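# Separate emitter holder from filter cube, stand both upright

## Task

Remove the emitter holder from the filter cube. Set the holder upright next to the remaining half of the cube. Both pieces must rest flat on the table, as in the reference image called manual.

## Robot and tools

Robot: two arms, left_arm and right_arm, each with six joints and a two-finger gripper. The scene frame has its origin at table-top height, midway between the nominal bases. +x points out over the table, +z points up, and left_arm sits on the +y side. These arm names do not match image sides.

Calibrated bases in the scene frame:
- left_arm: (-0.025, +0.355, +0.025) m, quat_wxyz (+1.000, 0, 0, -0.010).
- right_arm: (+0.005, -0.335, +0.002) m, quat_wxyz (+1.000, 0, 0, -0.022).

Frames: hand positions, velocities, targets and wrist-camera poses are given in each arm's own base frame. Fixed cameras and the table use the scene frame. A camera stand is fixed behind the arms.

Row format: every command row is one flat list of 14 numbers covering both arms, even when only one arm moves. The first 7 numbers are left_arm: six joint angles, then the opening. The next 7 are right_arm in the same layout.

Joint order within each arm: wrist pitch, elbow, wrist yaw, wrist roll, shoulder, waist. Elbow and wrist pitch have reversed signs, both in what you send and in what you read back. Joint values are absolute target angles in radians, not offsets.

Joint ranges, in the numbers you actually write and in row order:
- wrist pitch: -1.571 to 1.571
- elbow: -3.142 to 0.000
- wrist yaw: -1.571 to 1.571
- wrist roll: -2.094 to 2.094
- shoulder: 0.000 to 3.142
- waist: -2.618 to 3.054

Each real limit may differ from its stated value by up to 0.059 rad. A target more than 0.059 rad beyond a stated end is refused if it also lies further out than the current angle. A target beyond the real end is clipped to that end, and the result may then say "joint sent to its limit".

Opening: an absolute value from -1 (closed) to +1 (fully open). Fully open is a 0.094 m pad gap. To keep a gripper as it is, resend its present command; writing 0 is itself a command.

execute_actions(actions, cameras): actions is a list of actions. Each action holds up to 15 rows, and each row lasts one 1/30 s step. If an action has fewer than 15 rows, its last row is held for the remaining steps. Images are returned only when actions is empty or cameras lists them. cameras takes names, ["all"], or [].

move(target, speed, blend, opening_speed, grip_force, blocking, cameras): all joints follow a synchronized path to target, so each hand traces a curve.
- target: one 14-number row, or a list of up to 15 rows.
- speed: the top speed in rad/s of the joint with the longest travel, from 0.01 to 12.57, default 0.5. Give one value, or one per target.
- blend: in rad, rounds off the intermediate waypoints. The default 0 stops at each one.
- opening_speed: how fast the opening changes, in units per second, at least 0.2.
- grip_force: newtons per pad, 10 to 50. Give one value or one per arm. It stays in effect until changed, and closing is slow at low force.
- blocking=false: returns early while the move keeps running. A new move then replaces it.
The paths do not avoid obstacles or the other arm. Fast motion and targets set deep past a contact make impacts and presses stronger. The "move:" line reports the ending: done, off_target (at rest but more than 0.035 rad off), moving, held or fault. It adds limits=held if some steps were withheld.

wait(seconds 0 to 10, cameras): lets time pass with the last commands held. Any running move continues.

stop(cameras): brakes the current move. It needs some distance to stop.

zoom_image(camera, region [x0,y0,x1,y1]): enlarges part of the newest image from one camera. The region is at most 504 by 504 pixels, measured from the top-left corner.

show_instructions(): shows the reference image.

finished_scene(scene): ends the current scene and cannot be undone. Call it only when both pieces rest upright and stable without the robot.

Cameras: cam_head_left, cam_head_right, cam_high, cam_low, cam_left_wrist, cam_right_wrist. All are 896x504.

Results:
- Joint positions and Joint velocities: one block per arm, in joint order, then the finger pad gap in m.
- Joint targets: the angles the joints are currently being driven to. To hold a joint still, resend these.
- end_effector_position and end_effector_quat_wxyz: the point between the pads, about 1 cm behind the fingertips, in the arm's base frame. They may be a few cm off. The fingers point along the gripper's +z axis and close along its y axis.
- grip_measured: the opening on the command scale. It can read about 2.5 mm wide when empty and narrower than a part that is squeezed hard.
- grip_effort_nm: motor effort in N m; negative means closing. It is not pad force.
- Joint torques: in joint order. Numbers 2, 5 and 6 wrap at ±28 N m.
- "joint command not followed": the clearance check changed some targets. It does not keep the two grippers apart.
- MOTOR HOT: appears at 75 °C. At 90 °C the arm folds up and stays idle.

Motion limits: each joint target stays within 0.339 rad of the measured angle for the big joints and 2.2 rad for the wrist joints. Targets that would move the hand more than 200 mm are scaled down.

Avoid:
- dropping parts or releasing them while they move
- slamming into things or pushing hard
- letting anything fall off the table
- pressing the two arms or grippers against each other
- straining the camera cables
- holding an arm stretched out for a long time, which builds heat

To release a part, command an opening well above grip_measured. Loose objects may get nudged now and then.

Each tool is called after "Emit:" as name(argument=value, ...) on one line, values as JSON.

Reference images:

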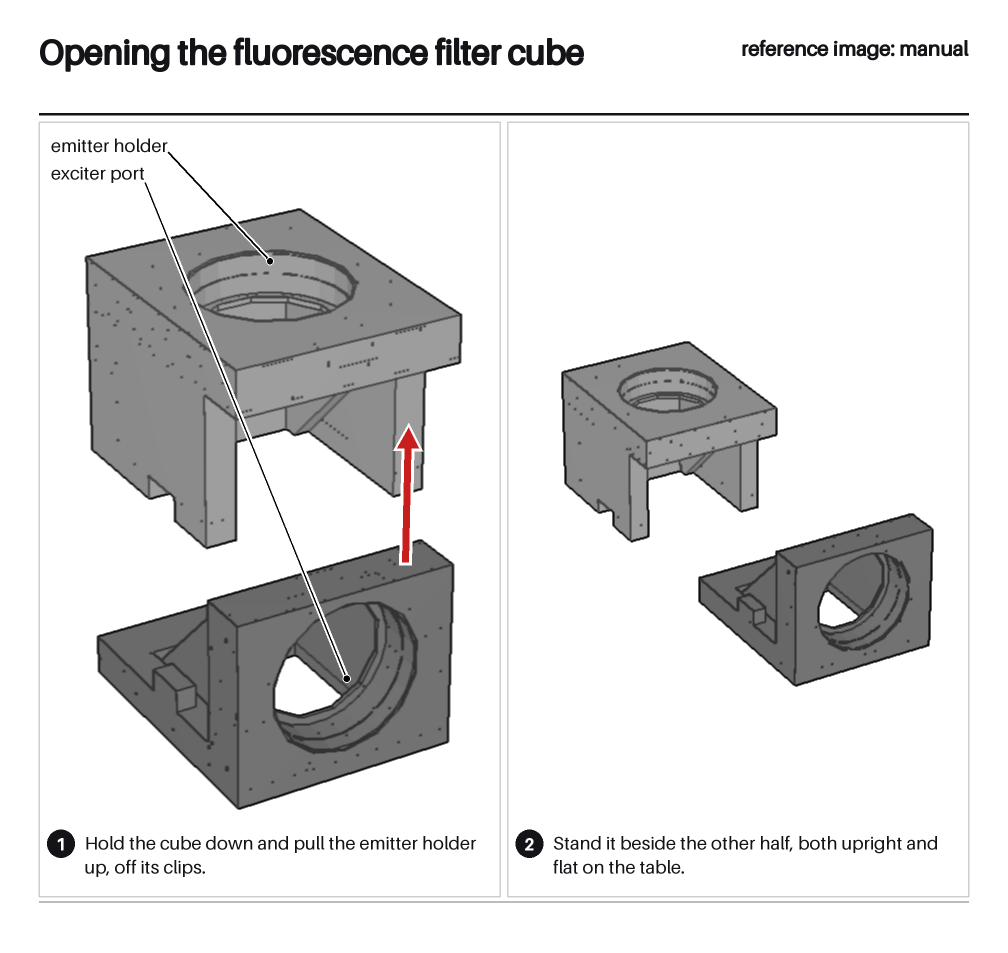

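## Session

Emit:
execute_actions(actions=[])

Scene clock: 0.00 s.
left_arm: end_effector_position=(+0.4084, +0.0349, +0.1149) grip_measured=+1.000 grip_effort_nm=n/a end_effector_quat_wxyz=(+0.593, -0.059, +0.802, +0.043) | right_arm: end_effector_position=(+0.4151, -0.0041, +0.1259) grip_measured=+1.000 grip_effort_nm=n/a end_effector_quat_wxyz=(+0.620, +0.004, +0.781, -0.073)
Joint names: [wrist pitch, elbow, wrist yaw, wrist roll, shoulder, waist]
Joint positions: left_arm=[-0.821 -0.413 -0.105 -0.033 1.532 0.037 0.094] | right_arm=[-0.935 -0.41 0.186 -0.069 1.571 0.068 0.094]
Joint velocities: within noise
Joint torques (N m): no reading
Heat: left arm: 26 °C; right arm: 25 °C.
Joint targets: left_arm=[-0.818 -0.419 -0.105 -0.034 1.526 0.037] | right_arm=[-0.935 -0.417 0.188 -0.069 1.563 0.068]
Tool commands: left_gripper/opening=+1.0 right_gripper/opening=+1.0

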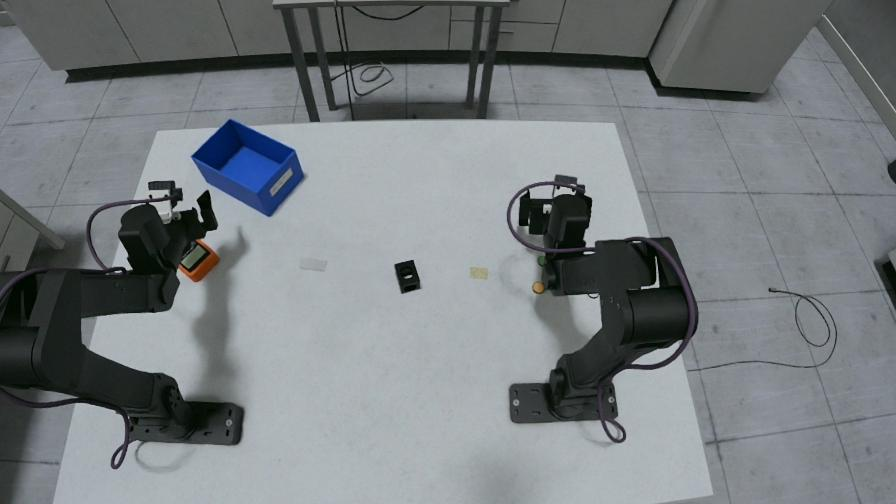

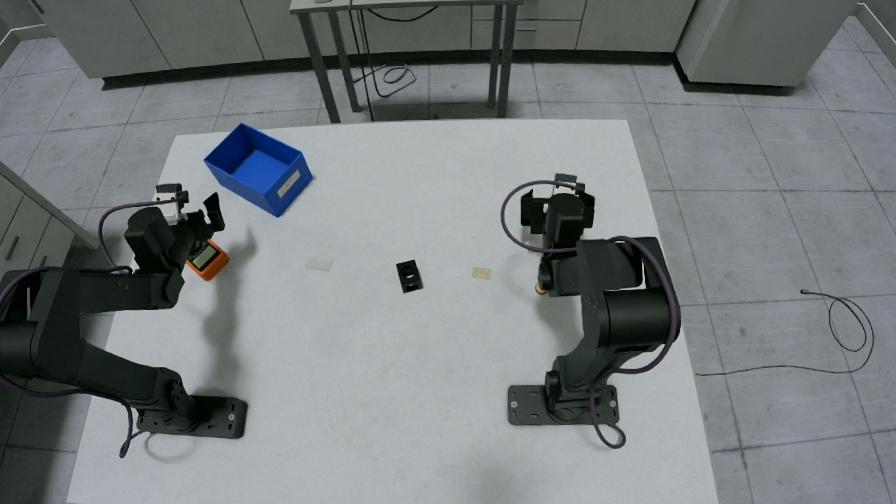

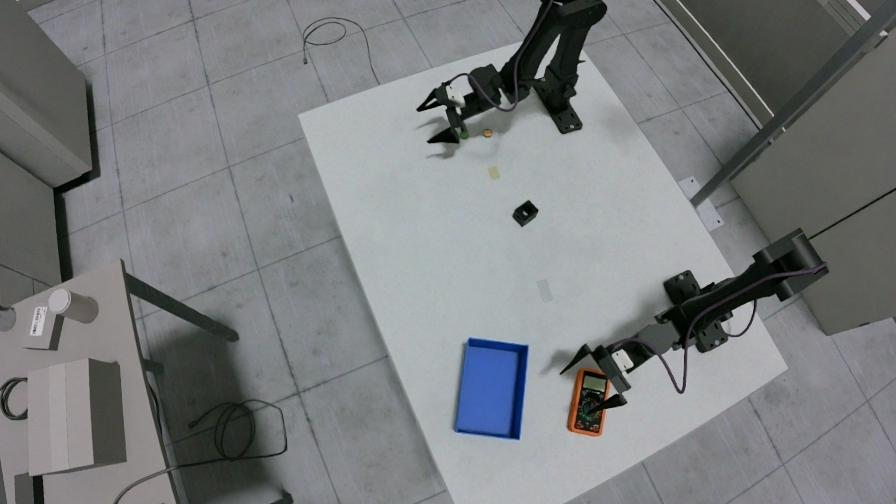

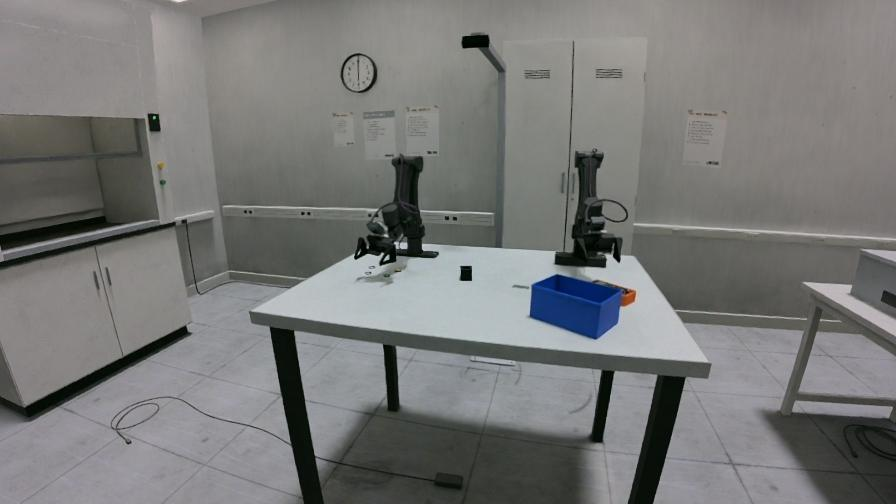

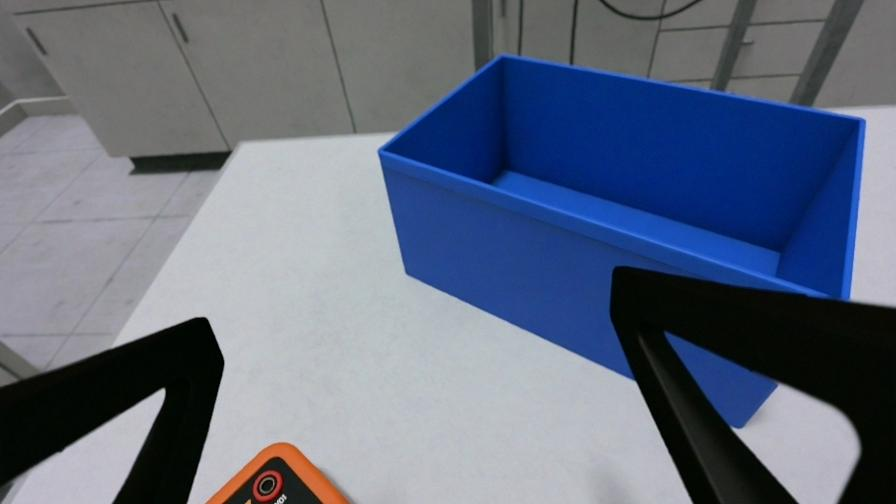

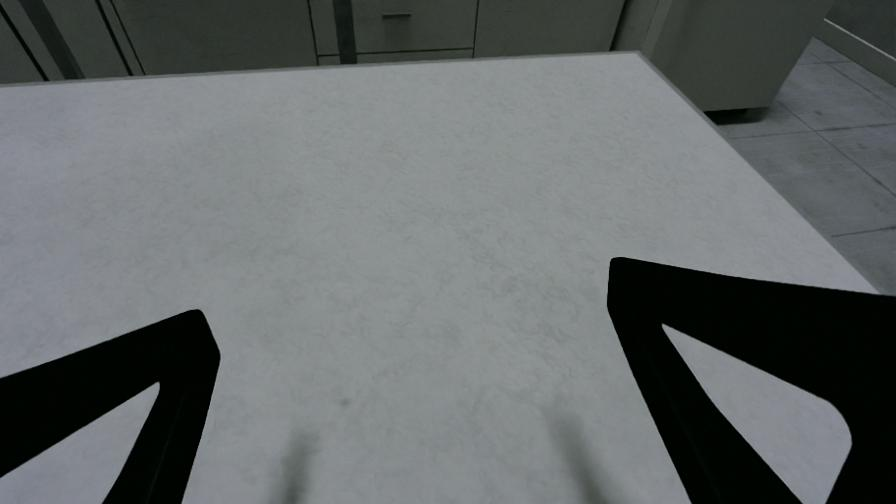

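Emit:
zoom_image(camera="cam_head_left", region=[360, 230, 460, 320])

Emit:
zoom_image(camera="cam_head_right", region=[360, 230, 460, 320])

Emit:
zoom_image(camera="cam_high", region=[490, 180, 560, 240])

Emit:
zoom_image(camera="cam_low", region=[440, 250, 500, 290])

Scaled by 5.040 from the camera's 896x504 image, which has a finer 1280x720 frame.

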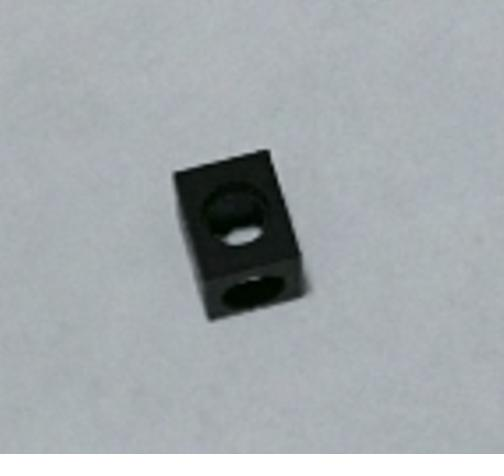

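Scaled by 5.040 from the camera's 896x504 image, which has a finer 1280x720 frame.

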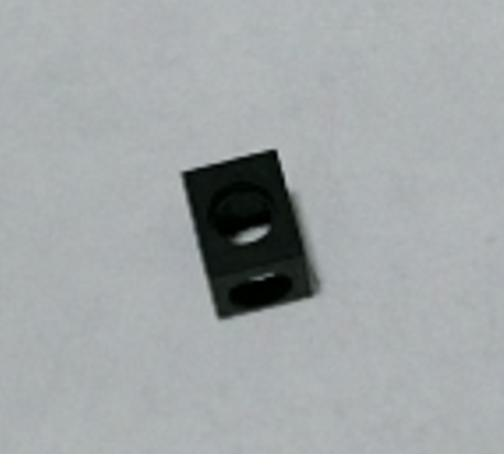

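Scaled by 7.200 from the camera's 896x504 image, which has a finer 1280x720 frame.

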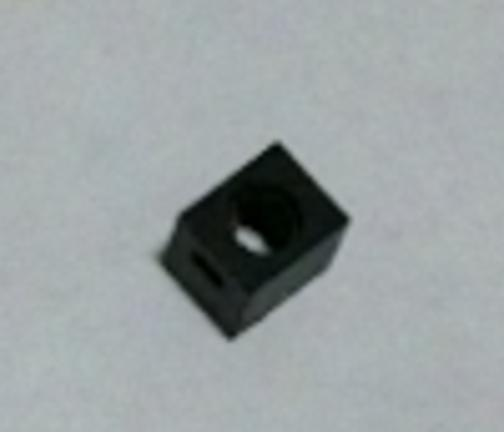

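Scaled by 8.400 from the camera's 896x504 image, which has a finer 1280x720 frame.

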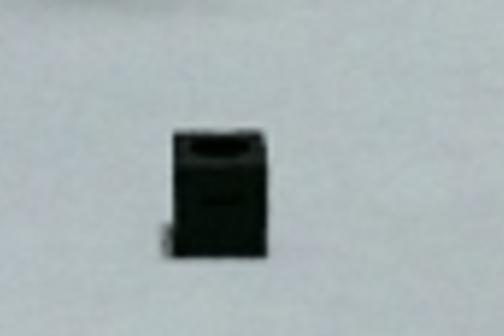

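Emit:
move(target=[[-0.5,-0.46,-0.11,-0.07,1.42,-0.2,0.9,0.6,-1.3,0.0,0.3,1.75,0.45,0.8],[0.157,-0.539,-0.118,-0.142,1.263,-0.6,0.9,1.17,-1.722,-0.055,0.585,2.02,0.835,0.8]], speed=1.0, blend=[0.1,0], cameras=["all"])

Scene clock: 9.13 s.
left_arm: end_effector_position=(+0.2719, -0.1585, +0.0453) grip_measured=+0.902 grip_effort_nm=-0.03 end_effector_quat_wxyz=(+0.317, +0.199, +0.925, -0.064) | right_arm: end_effector_position=(+0.2671, +0.3148, +0.0930) grip_measured=+0.803 grip_effort_nm=-0.13 end_effector_quat_wxyz=(+0.028, -0.133, +0.989, +0.061)
Joint names: [wrist pitch, elbow, wrist yaw, wrist roll, shoulder, waist]
Joint positions: left_arm=[0.148 -0.513 -0.111 -0.133 1.286 -0.595 0.089] | right_arm=[1.141 -1.696 -0.057 0.576 2.003 0.84 0.085]
Joint torques (N m): left_arm=[-1.45 -7.23 -0.14 -0.14 -4.92 -0.39] | right_arm=[-0.2 -8.61 -0.03 0.08 -9.03 -0.44]
Heat: left arm: 27 °C; right arm: 25 °C.
Joint targets: left_arm=[0.157 -0.539 -0.118 -0.142 1.263 -0.600] | right_arm=[1.170 -1.722 -0.055 0.585 2.020 0.835]
move: done

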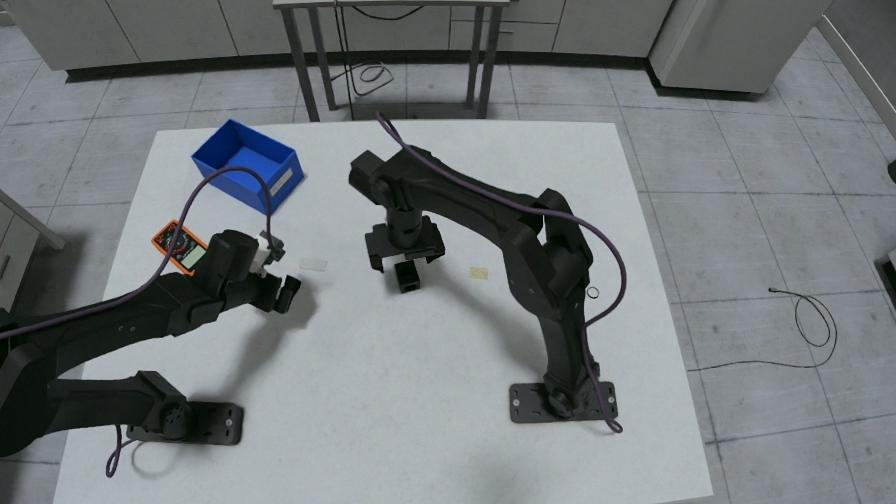

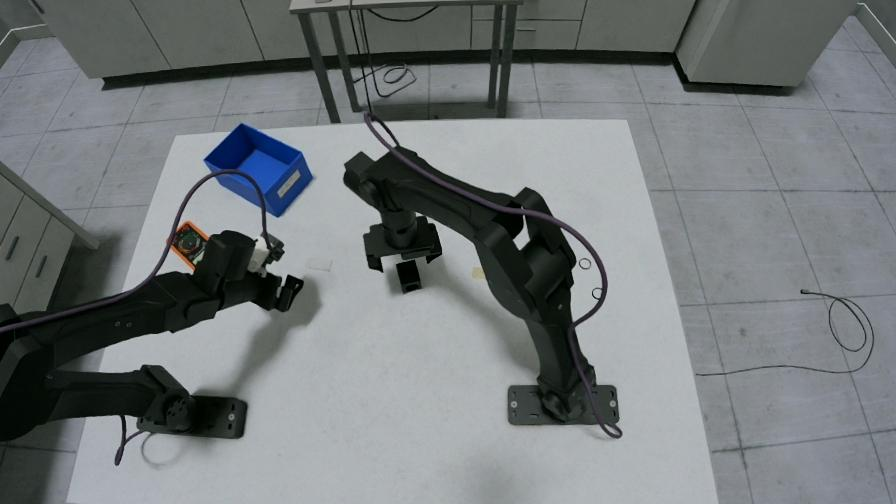

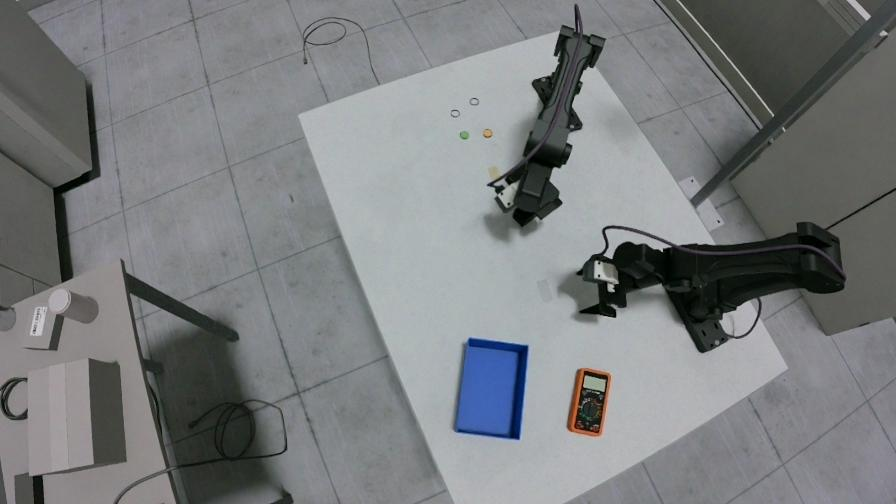

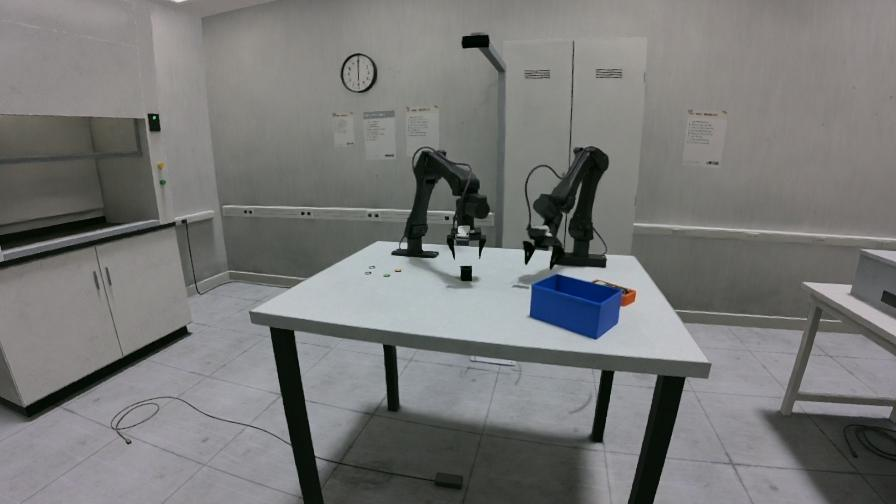

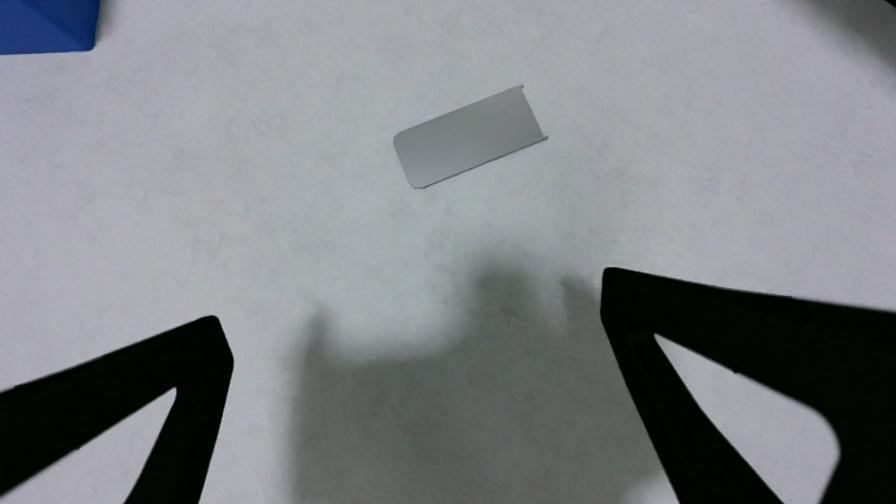

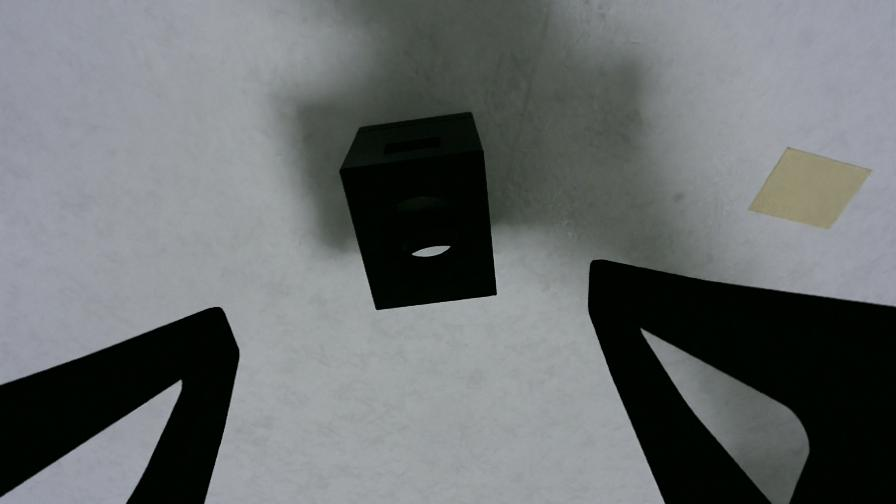

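Emit:
move(target=[[0.157,-0.539,-0.118,-0.142,1.263,-0.6,0.9,1.02,-1.58,-0.055,0.545,2.025,0.835,0.8],[0.157,-0.539,-0.118,-0.142,1.263,-0.6,0.9,0.928,-1.473,-0.055,0.545,2.042,0.835,0.8]], speed=[0.4,0.2], blend=[0.03,0], cameras=["cam_right_wrist"])

Scene clock: 12.20 s.
left_arm: end_effector_position=(+0.2718, -0.1584, +0.0452) grip_measured=+0.902 grip_effort_nm=-0.03 end_effector_quat_wxyz=(+0.317, +0.199, +0.925, -0.064) | right_arm: end_effector_position=(+0.2600, +0.3068, +0.0305) grip_measured=+0.803 grip_effort_nm=-0.13 end_effector_quat_wxyz=(+0.020, -0.146, +0.988, +0.054)
Joint names: [wrist pitch, elbow, wrist yaw, wrist roll, shoulder, waist]
Joint positions: left_arm=[0.149 -0.513 -0.111 -0.133 1.286 -0.595 0.089] | right_arm=[0.924 -1.482 -0.057 0.55 2.028 0.84 0.085]
Joint torques (N m): left_arm=[-1.44 -7.23 -0.13 -0.11 -4.94 -0.36] | right_arm=[-0.45 -4.96 -0.02 -0.07 -9.06 -0.49]
Heat: left arm: 27 °C; right arm: 25 °C.
Joint targets: left_arm=[0.157 -0.539 -0.118 -0.142 1.263 -0.600] | right_arm=[0.928 -1.473 -0.055 0.545 2.042 0.835]
move: done
Images, in order (width x height): cam_right_wrist 896x504.

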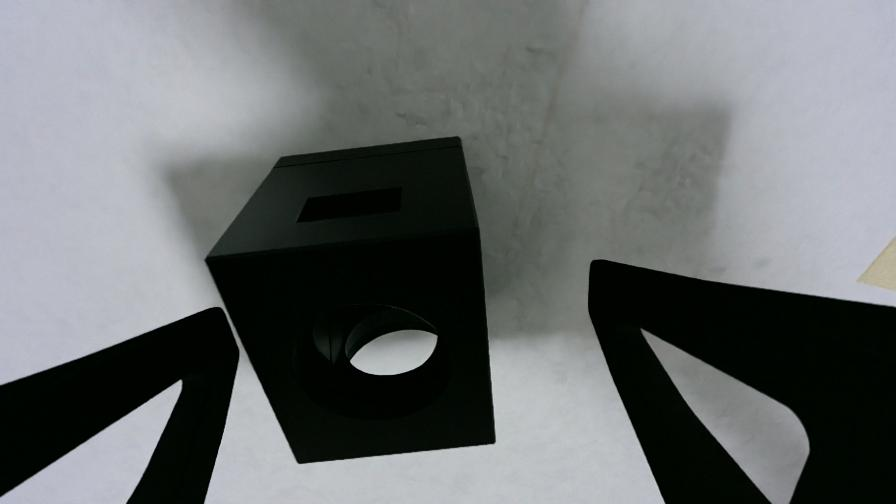

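Emit:
move(target=[0.157,-0.539,-0.118,-0.142,1.263,-0.6,0.9,0.970,-1.560,-0.055,0.533,2.104,0.823,0.8], speed=0.15, cameras=["cam_right_wrist"])

Scene clock: 14.50 s.
left_arm: end_effector_position=(+0.2718, -0.1584, +0.0452) grip_measured=+0.902 grip_effort_nm=-0.03 end_effector_quat_wxyz=(+0.317, +0.199, +0.925, -0.064) | right_arm: end_effector_position=(+0.2681, +0.3104, +0.0224) grip_measured=+0.803 grip_effort_nm=-0.13 end_effector_quat_wxyz=(+0.013, -0.147, +0.988, +0.047)
Joint names: [wrist pitch, elbow, wrist yaw, wrist roll, shoulder, waist]
Joint positions: left_arm=[0.149 -0.513 -0.111 -0.133 1.286 -0.595 0.089] | right_arm=[0.942 -1.536 -0.057 0.538 2.085 0.831 0.085]
Joint torques (N m): left_arm=[-1.44 -7.24 -0.14 -0.13 -4.9 -0.39] | right_arm=[-0.14 -7.99 -0.02 -0.07 -9.17 -0.77]
Heat: left arm: 27 °C; right arm: 25 °C.
Joint targets: left_arm=[0.157 -0.539 -0.118 -0.142 1.263 -0.600] | right_arm=[0.970 -1.560 -0.055 0.533 2.104 0.823]
move: done
Images, in order (width x height): cam_right_wrist 896x504.

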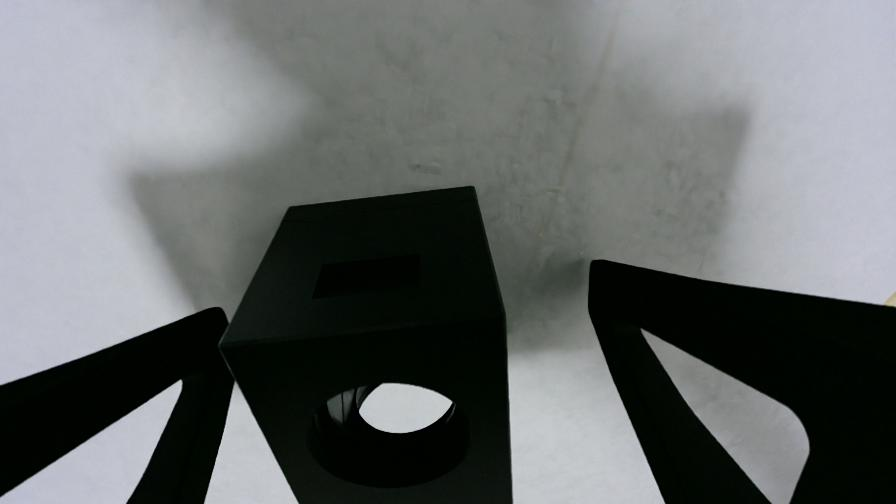

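Emit:
move(target=[0.157,-0.539,-0.118,-0.142,1.263,-0.6,0.9,0.985,-1.602,-0.055,0.530,2.112,0.812,0.8], speed=0.15, cameras=["cam_right_wrist"])

Scene clock: 15.90 s.
left_arm: end_effector_position=(+0.2718, -0.1584, +0.0452) grip_measured=+0.902 grip_effort_nm=-0.03 end_effector_quat_wxyz=(+0.317, +0.199, +0.925, -0.064) | right_arm: end_effector_position=(+0.2777, +0.3140, +0.0304) grip_measured=+0.803 grip_effort_nm=-0.13 end_effector_quat_wxyz=(+0.021, -0.143, +0.988, +0.053)
Joint names: [wrist pitch, elbow, wrist yaw, wrist roll, shoulder, waist]
Joint positions: left_arm=[0.149 -0.513 -0.111 -0.133 1.286 -0.595 0.089] | right_arm=[0.958 -1.578 -0.057 0.535 2.092 0.82 0.085]
Joint torques (N m): left_arm=[-1.45 -7.23 -0.15 -0.14 -4.94 -0.42] | right_arm=[-0.21 -8.05 -0.02 -0.07 -9.24 -0.75]
Heat: left arm: 27 °C; right arm: 26 °C.
Joint targets: left_arm=[0.157 -0.539 -0.118 -0.142 1.263 -0.600] | right_arm=[0.985 -1.602 -0.055 0.530 2.112 0.812]
move: done
Images, in order (width x height): cam_right_wrist 896x504.

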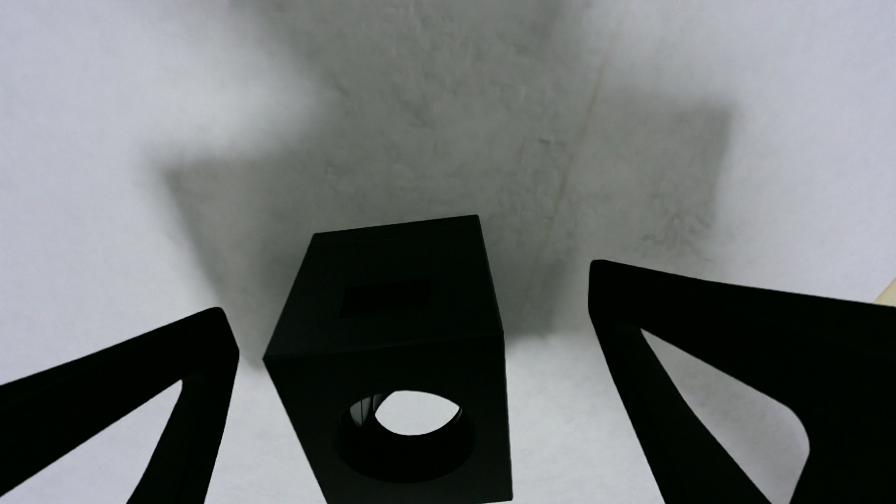

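Emit:
move(target=[[0.157,-0.539,-0.118,-0.142,1.263,-0.6,0.9,0.985,-1.602,-0.055,0.550,2.108,0.827,0.8],[0.157,-0.539,-0.118,-0.142,1.263,-0.6,0.9,0.985,-1.602,-0.055,0.550,2.108,0.827,-0.3]], speed=0.1, opening_speed=0.8, cameras=["cam_right_wrist"])

Scene clock: 19.03 s.
left_arm: end_effector_position=(+0.2718, -0.1584, +0.0452) grip_measured=+0.902 grip_effort_nm=-0.03 end_effector_quat_wxyz=(+0.317, +0.199, +0.925, -0.064) | right_arm: end_effector_position=(+0.2775, +0.3141, +0.0305) grip_measured=-0.174 grip_effort_nm=-1.02 end_effector_quat_wxyz=(+0.020, -0.140, +0.989, +0.054)
Joint names: [wrist pitch, elbow, wrist yaw, wrist roll, shoulder, waist]
Joint positions: left_arm=[0.149 -0.513 -0.111 -0.133 1.286 -0.595 0.089] | right_arm=[0.958 -1.579 -0.058 0.542 2.092 0.82 0.039]
Joint torques (N m): left_arm=[-1.45 -7.28 -0.14 -0.14 -4.97 -0.36] | right_arm=[-0.21 -8.01 -0.02 0.07 -9.55 0.54]
Heat: left arm: 28 °C; right arm: 26 °C.
Joint targets: left_arm=[0.157 -0.539 -0.118 -0.142 1.263 -0.600] | right_arm=[0.985 -1.602 -0.055 0.550 2.108 0.827]
move: done
Images, in order (width x height): cam_right_wrist 896x504.

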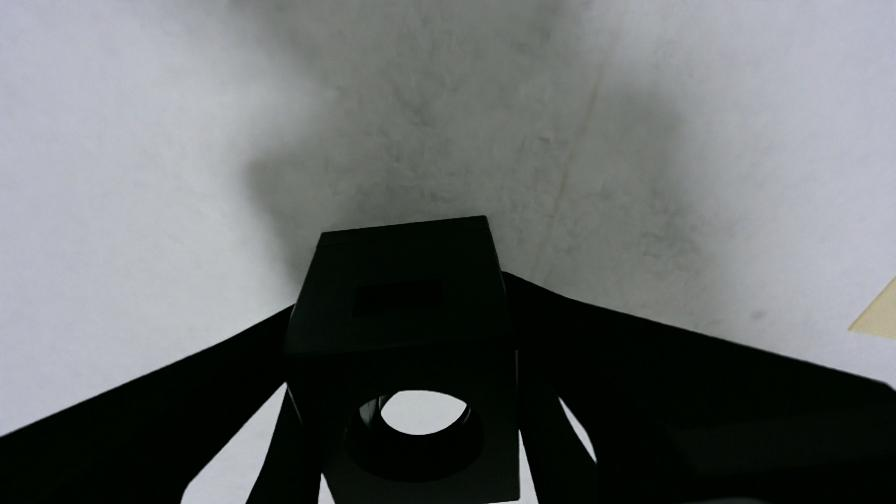

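Emit:
move(target=[[0.157,-0.539,-0.118,-0.142,1.263,-0.6,0.9,1.12,-1.70,-0.055,0.60,2.055,0.83,-0.3],[0.157,-0.539,-0.118,-0.142,1.263,-0.6,0.9,1.12,-1.70,-0.055,1.75,2.06,1.04,-0.3],[0.157,-0.539,-0.118,-0.142,1.263,-0.6,0.9,1.02,-1.61,-0.055,1.977,2.095,1.082,-0.3],[0.157,-0.539,-0.118,-0.142,1.263,-0.6,0.9,0.965,-1.566,-0.055,1.977,2.113,1.082,-0.3]], speed=[0.3,0.9,0.5,0.1], blend=[0.05,0.08,0.01,0], cameras=["cam_right_wrist","cam_head_left"])

Scene clock: 23.37 s.
left_arm: end_effector_position=(+0.2718, -0.1584, +0.0452) grip_measured=+0.902 grip_effort_nm=-0.03 end_effector_quat_wxyz=(+0.317, +0.199, +0.925, -0.064) | right_arm: end_effector_position=(+0.1874, +0.3744, +0.0320) grip_measured=-0.174 grip_effort_nm=-1.02 end_effector_quat_wxyz=(-0.031, +0.426, +0.903, +0.050)
Joint names: [wrist pitch, elbow, wrist yaw, wrist roll, shoulder, waist]
Joint positions: left_arm=[0.149 -0.513 -0.111 -0.133 1.286 -0.595 0.089] | right_arm=[0.968 -1.585 -0.067 1.962 2.092 1.076 0.039]
Joint torques (N m): left_arm=[-1.43 -7.23 -0.14 -0.13 -4.93 -0.36] | right_arm=[-0.49 -4.04 0.09 0.14 -9.1 0.53]
Heat: left arm: 28 °C; right arm: 26 °C.
Joint targets: left_arm=[0.157 -0.539 -0.118 -0.142 1.263 -0.600] | right_arm=[0.965 -1.566 -0.055 1.977 2.113 1.082]
move: done
Images, in order (width x height): cam_head_left 896x504, cam_right_wrist 896x504.

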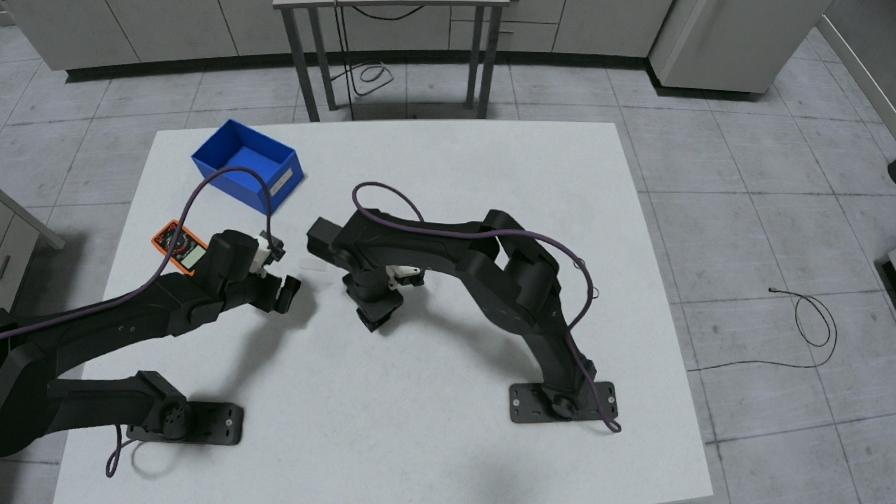

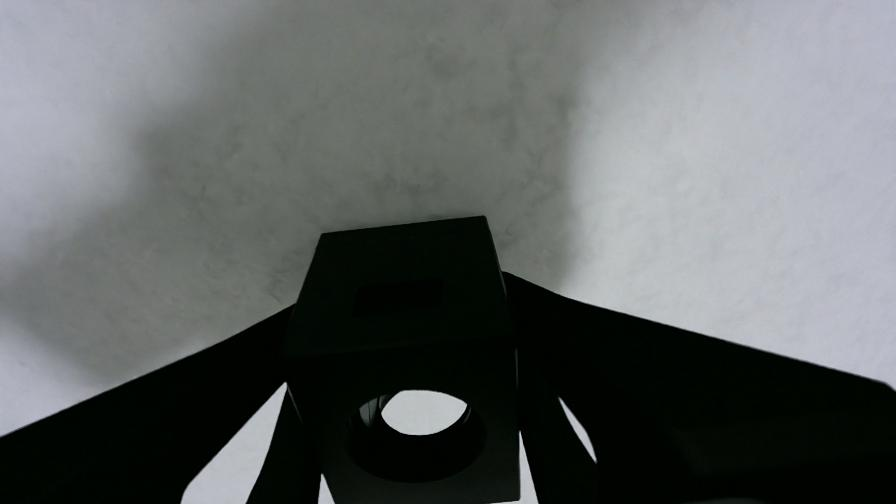

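Emit:
execute_actions(actions=[], cameras=["cam_head_left","cam_right_wrist","cam_left_wrist"])

Scene clock: 25.77 s.
left_arm: end_effector_position=(+0.2718, -0.1584, +0.0452) grip_measured=+0.902 grip_effort_nm=-0.03 end_effector_quat_wxyz=(+0.317, +0.199, +0.925, -0.064) | right_arm: end_effector_position=(+0.1874, +0.3744, +0.0320) grip_measured=-0.174 grip_effort_nm=-1.02 end_effector_quat_wxyz=(-0.031, +0.426, +0.903, +0.050)
Joint names: [wrist pitch, elbow, wrist yaw, wrist roll, shoulder, waist]
Joint positions: left_arm=[0.149 -0.513 -0.111 -0.133 1.286 -0.595 0.089] | right_arm=[0.968 -1.585 -0.067 1.962 2.092 1.076 0.039]
Joint velocities: within noise
Joint torques (N m): left_arm=[-1.45 -7.21 -0.16 -0.13 -4.96 -0.39] | right_arm=[-0.48 -4.07 0.09 0.13 -9.11 0.47]
Heat: left arm: 28 °C; right arm: 26 °C.
Joint targets: left_arm=[0.157 -0.539 -0.118 -0.142 1.263 -0.600] | right_arm=[0.965 -1.566 -0.055 1.977 2.113 1.082]
Tool commands: left_gripper/opening=+0.9 right_gripper/opening=-0.3
Images, in order (width x height): cam_head_left 896x504, cam_left_wrist 896x504, cam_right_wrist 896x504.

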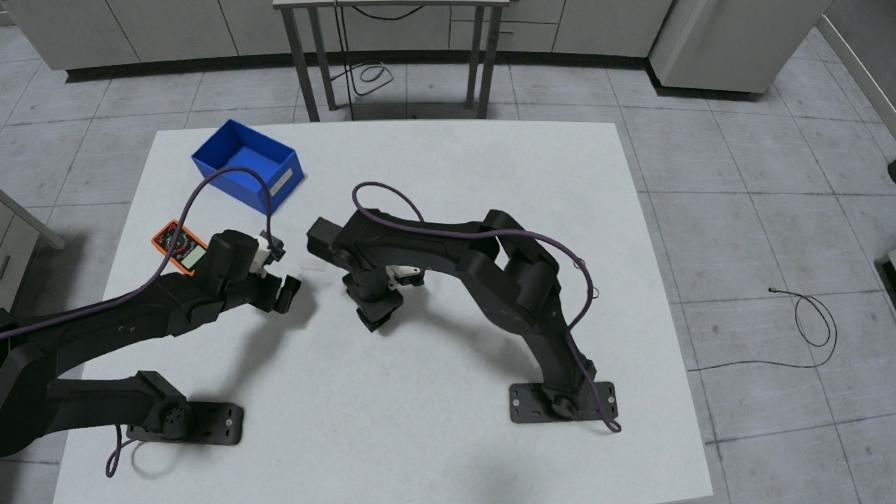

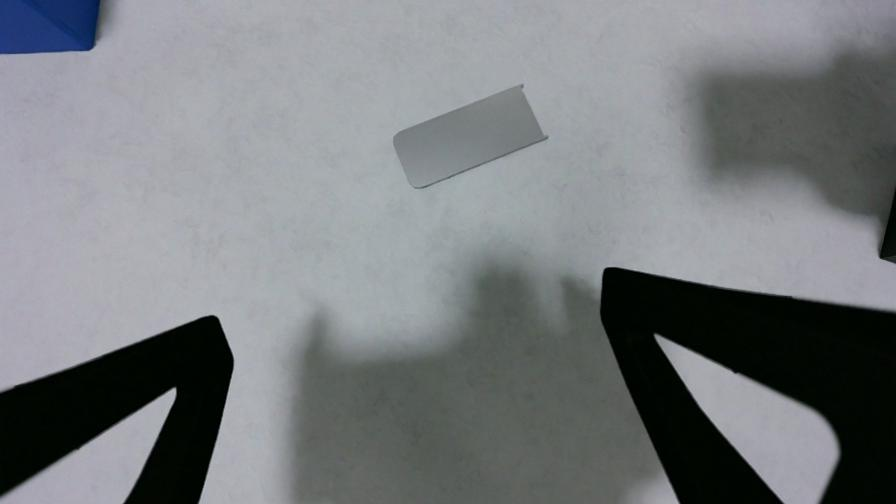

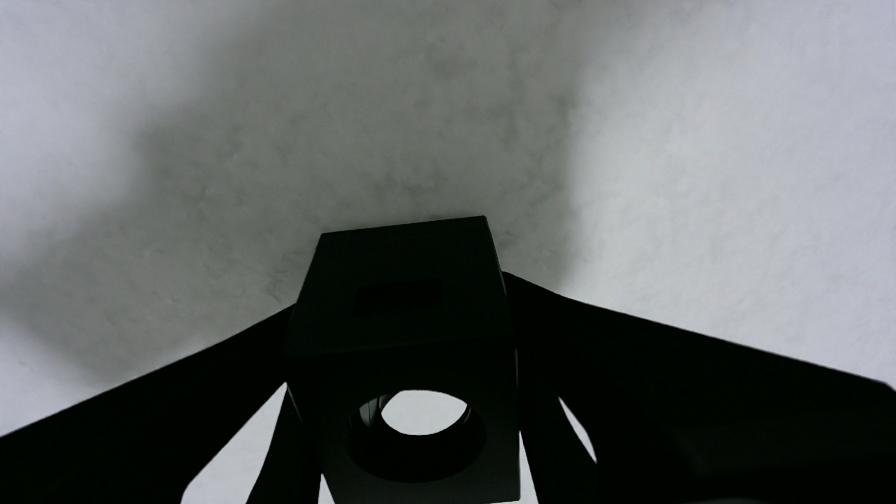

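Emit:
move(target=[0.157,-0.539,-0.118,-0.142,1.263,-0.6,0.9,0.955,-1.556,-0.055,1.977,2.119,1.082,-0.3], speed=0.1, cameras=["cam_right_wrist"])

Scene clock: 26.83 s.
left_arm: end_effector_position=(+0.2718, -0.1584, +0.0452) grip_measured=+0.902 grip_effort_nm=-0.03 end_effector_quat_wxyz=(+0.317, +0.199, +0.925, -0.064) | right_arm: end_effector_position=(+0.1873, +0.3742, +0.0313) grip_measured=-0.174 grip_effort_nm=-1.02 end_effector_quat_wxyz=(-0.031, +0.427, +0.903, +0.049)
Joint names: [wrist pitch, elbow, wrist yaw, wrist roll, shoulder, waist]
Joint positions: left_arm=[0.149 -0.513 -0.111 -0.133 1.286 -0.595 0.089] | right_arm=[0.966 -1.582 -0.067 1.962 2.092 1.076 0.039]
Joint torques (N m): left_arm=[-1.47 -7.24 -0.14 -0.12 -4.92 -0.38] | right_arm=[-0.57 -3.37 0.08 0.15 -8.65 0.51]
Heat: left arm: 28 °C; right arm: 26 °C.
Joint targets: left_arm=[0.157 -0.539 -0.118 -0.142 1.263 -0.600] | right_arm=[0.955 -1.556 -0.055 1.977 2.119 1.082]
move: done
Images, in order (width x height): cam_right_wrist 896x504.

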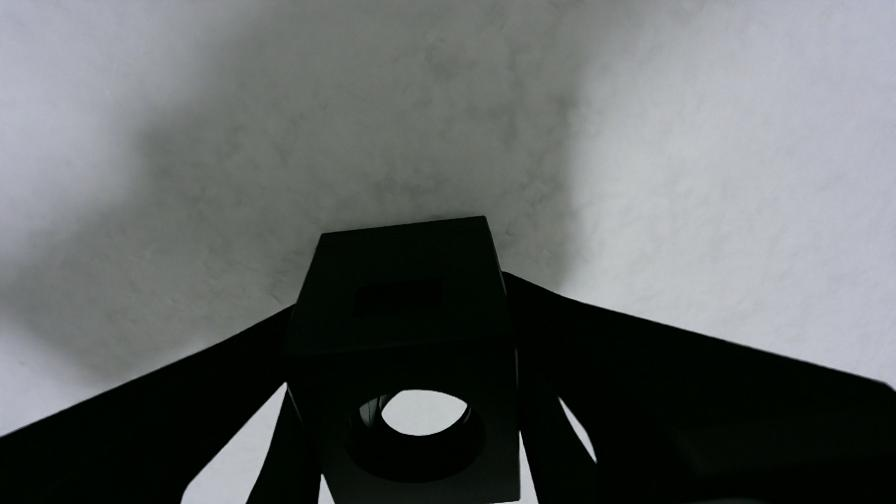

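Emit:
move(target=[0.157,-0.539,-0.118,-0.142,1.263,-0.6,0.9,0.958,-1.562,-0.055,1.977,2.116,1.082,0.8], speed=0.3, opening_speed=1, cameras=["cam_right_wrist"])

Emit:
move(target=[[0.157,-0.539,-0.118,-0.142,1.263,-0.6,0.9,1.165,-1.735,-0.057,1.980,2.055,1.093,0.8],[0.157,-0.539,-0.118,-0.142,1.263,-0.6,0.9,0.975,-1.490,-0.475,1.695,1.945,0.83,0.8]], speed=0.5, blend=[0.05,0], cameras=["cam_right_wrist"])

Scene clock: 28.80 s.
left_arm: end_effector_position=(+0.2718, -0.1584, +0.0452) grip_measured=+0.902 grip_effort_nm=-0.03 end_effector_quat_wxyz=(+0.317, +0.199, +0.925, -0.064) | right_arm: end_effector_position=(+0.1880, +0.3755, +0.0250) grip_measured=+0.797 grip_effort_nm=0.15 end_effector_quat_wxyz=(-0.031, +0.428, +0.902, +0.051)
Joint names: [wrist pitch, elbow, wrist yaw, wrist roll, shoulder, waist]
Joint positions: left_arm=[0.149 -0.513 -0.111 -0.133 1.286 -0.595 0.089] | right_arm=[0.941 -1.57 -0.067 1.965 2.101 1.076 0.084]
Joint torques (N m): left_arm=[-1.45 -7.24 -0.12 -0.13 -4.93 -0.35] | right_arm=[-0.28 -5.07 0.1 0.11 -9.65 0.47]
Heat: left arm: 28 °C; right arm: 26 °C.
Joint targets: left_arm=[0.157 -0.539 -0.118 -0.142 1.263 -0.600] | right_arm=[0.958 -1.562 -0.055 1.977 2.116 1.082]
move: done
Images, in order (width x height): cam_right_wrist 896x504.

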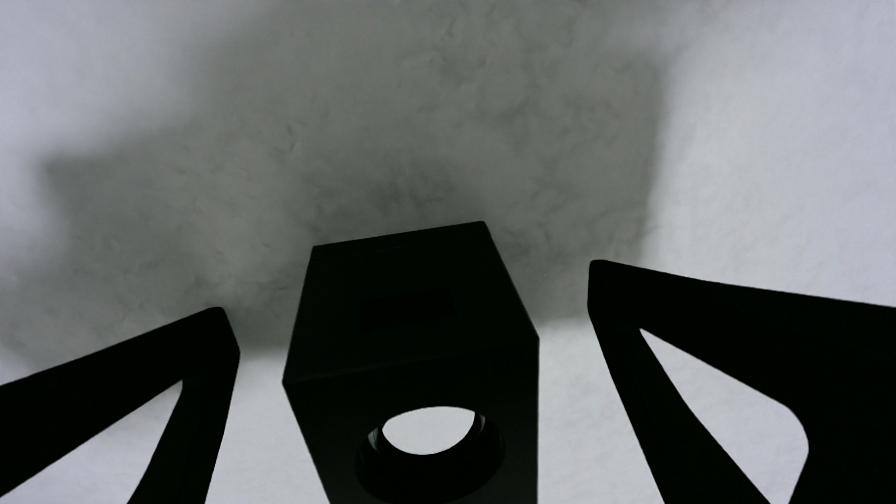

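Scene clock: 30.83 s.
left_arm: end_effector_position=(+0.2718, -0.1584, +0.0452) grip_measured=+0.902 grip_effort_nm=-0.03 end_effector_quat_wxyz=(+0.317, +0.199, +0.925, -0.064) | right_arm: end_effector_position=(+0.2092, +0.3511, +0.0705) grip_measured=+0.797 grip_effort_nm=0.15 end_effector_quat_wxyz=(-0.201, +0.394, +0.888, +0.129)
Joint names: [wrist pitch, elbow, wrist yaw, wrist roll, shoulder, waist]
Joint positions: left_arm=[0.149 -0.513 -0.111 -0.133 1.286 -0.595 0.089] | right_arm=[0.96 -1.502 -0.466 1.697 1.984 0.831 0.084]
Joint torques (N m): left_arm=[-1.44 -7.21 -0.14 -0.13 -4.92 -0.32] | right_arm=[-0.33 -4.79 -0.39 0 -13.34 -0.16]
Heat: left arm: 28 °C; right arm: 27 °C.
Joint targets: left_arm=[0.157 -0.539 -0.118 -0.142 1.263 -0.600] | right_arm=[0.975 -1.490 -0.475 1.695 1.945 0.830]
move: off_target (right_arm); right_arm: the shoulder is farthest, 0.039 rad from its target
Images, in order (width x height): cam_right_wrist 896x504.

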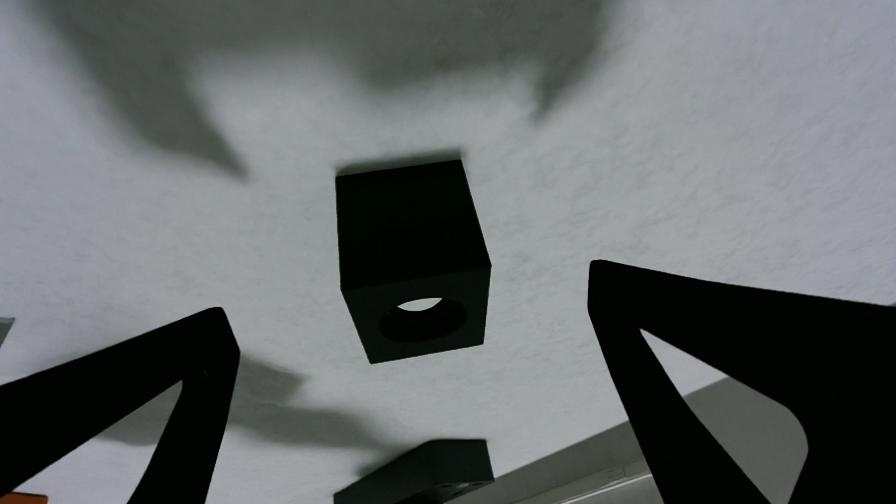

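Emit:
move(target=[0.157,-0.539,-0.118,-0.142,1.263,-0.6,0.9,0.82,-1.43,-0.475,1.795,2.005,0.92,0.8], speed=0.3, cameras=["cam_right_wrist"])

Scene clock: 32.37 s.
left_arm: end_effector_position=(+0.2718, -0.1584, +0.0452) grip_measured=+0.902 grip_effort_nm=-0.03 end_effector_quat_wxyz=(+0.317, +0.199, +0.925, -0.064) | right_arm: end_effector_position=(+0.1885, +0.3813, +0.0582) grip_measured=+0.797 grip_effort_nm=0.15 end_effector_quat_wxyz=(-0.202, +0.383, +0.888, +0.154)
Joint names: [wrist pitch, elbow, wrist yaw, wrist roll, shoulder, waist]
Joint positions: left_arm=[0.149 -0.513 -0.111 -0.133 1.286 -0.595 0.089] | right_arm=[0.806 -1.441 -0.469 1.783 1.988 0.916 0.084]
Joint torques (N m): left_arm=[-1.45 -7.2 -0.14 -0.13 -4.93 -0.43] | right_arm=[-0.52 -4.92 -0.36 0.15 -8.75 0.28]
Heat: left arm: 28 °C; right arm: 27 °C.
Joint targets: left_arm=[0.157 -0.539 -0.118 -0.142 1.263 -0.600] | right_arm=[0.820 -1.430 -0.475 1.795 2.005 0.920]
move: done
Images, in order (width x height): cam_right_wrist 896x504.

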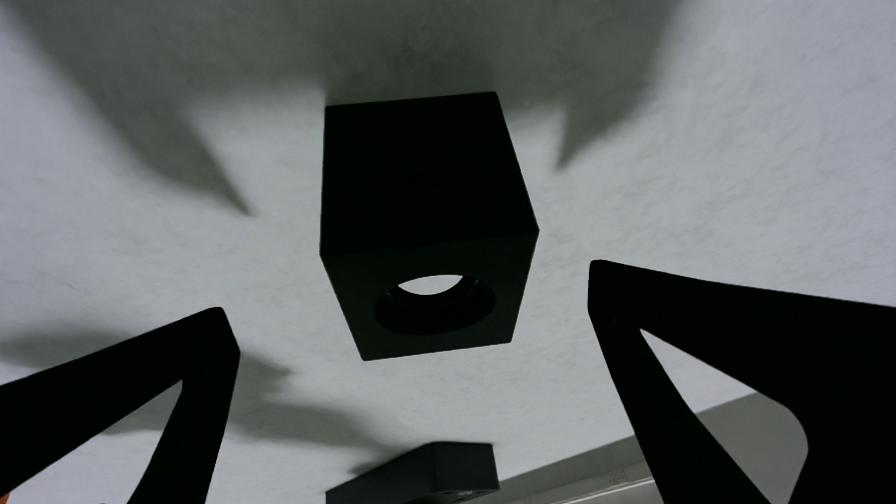

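Emit:
move(target=[0.157,-0.539,-0.118,-0.142,1.263,-0.6,0.9,0.76,-1.385,-0.475,1.807,2.012,0.940,0.8], speed=0.2, cameras=["cam_right_wrist"])

Scene clock: 33.73 s.
left_arm: end_effector_position=(+0.2718, -0.1584, +0.0452) grip_measured=+0.902 grip_effort_nm=-0.03 end_effector_quat_wxyz=(+0.317, +0.199, +0.925, -0.064) | right_arm: end_effector_position=(+0.1814, +0.3835, +0.0450) grip_measured=+0.797 grip_effort_nm=0.15 end_effector_quat_wxyz=(-0.204, +0.380, +0.889, +0.154)
Joint names: [wrist pitch, elbow, wrist yaw, wrist roll, shoulder, waist]
Joint positions: left_arm=[0.149 -0.513 -0.111 -0.133 1.286 -0.595 0.089] | right_arm=[0.746 -1.395 -0.469 1.795 1.995 0.933 0.084]
Joint torques (N m): left_arm=[-1.43 -7.2 -0.14 -0.14 -4.94 -0.4] | right_arm=[-0.54 -4.82 -0.37 0.1 -8.75 0.53]
Heat: left arm: 28 °C; right arm: 27 °C.
Joint targets: left_arm=[0.157 -0.539 -0.118 -0.142 1.263 -0.600] | right_arm=[0.760 -1.385 -0.475 1.807 2.012 0.940]
move: done
Images, in order (width x height): cam_right_wrist 896x504.

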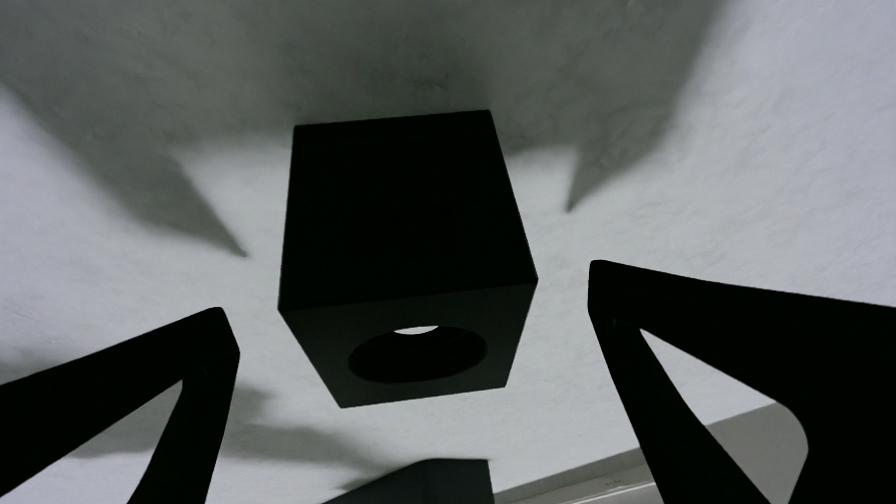

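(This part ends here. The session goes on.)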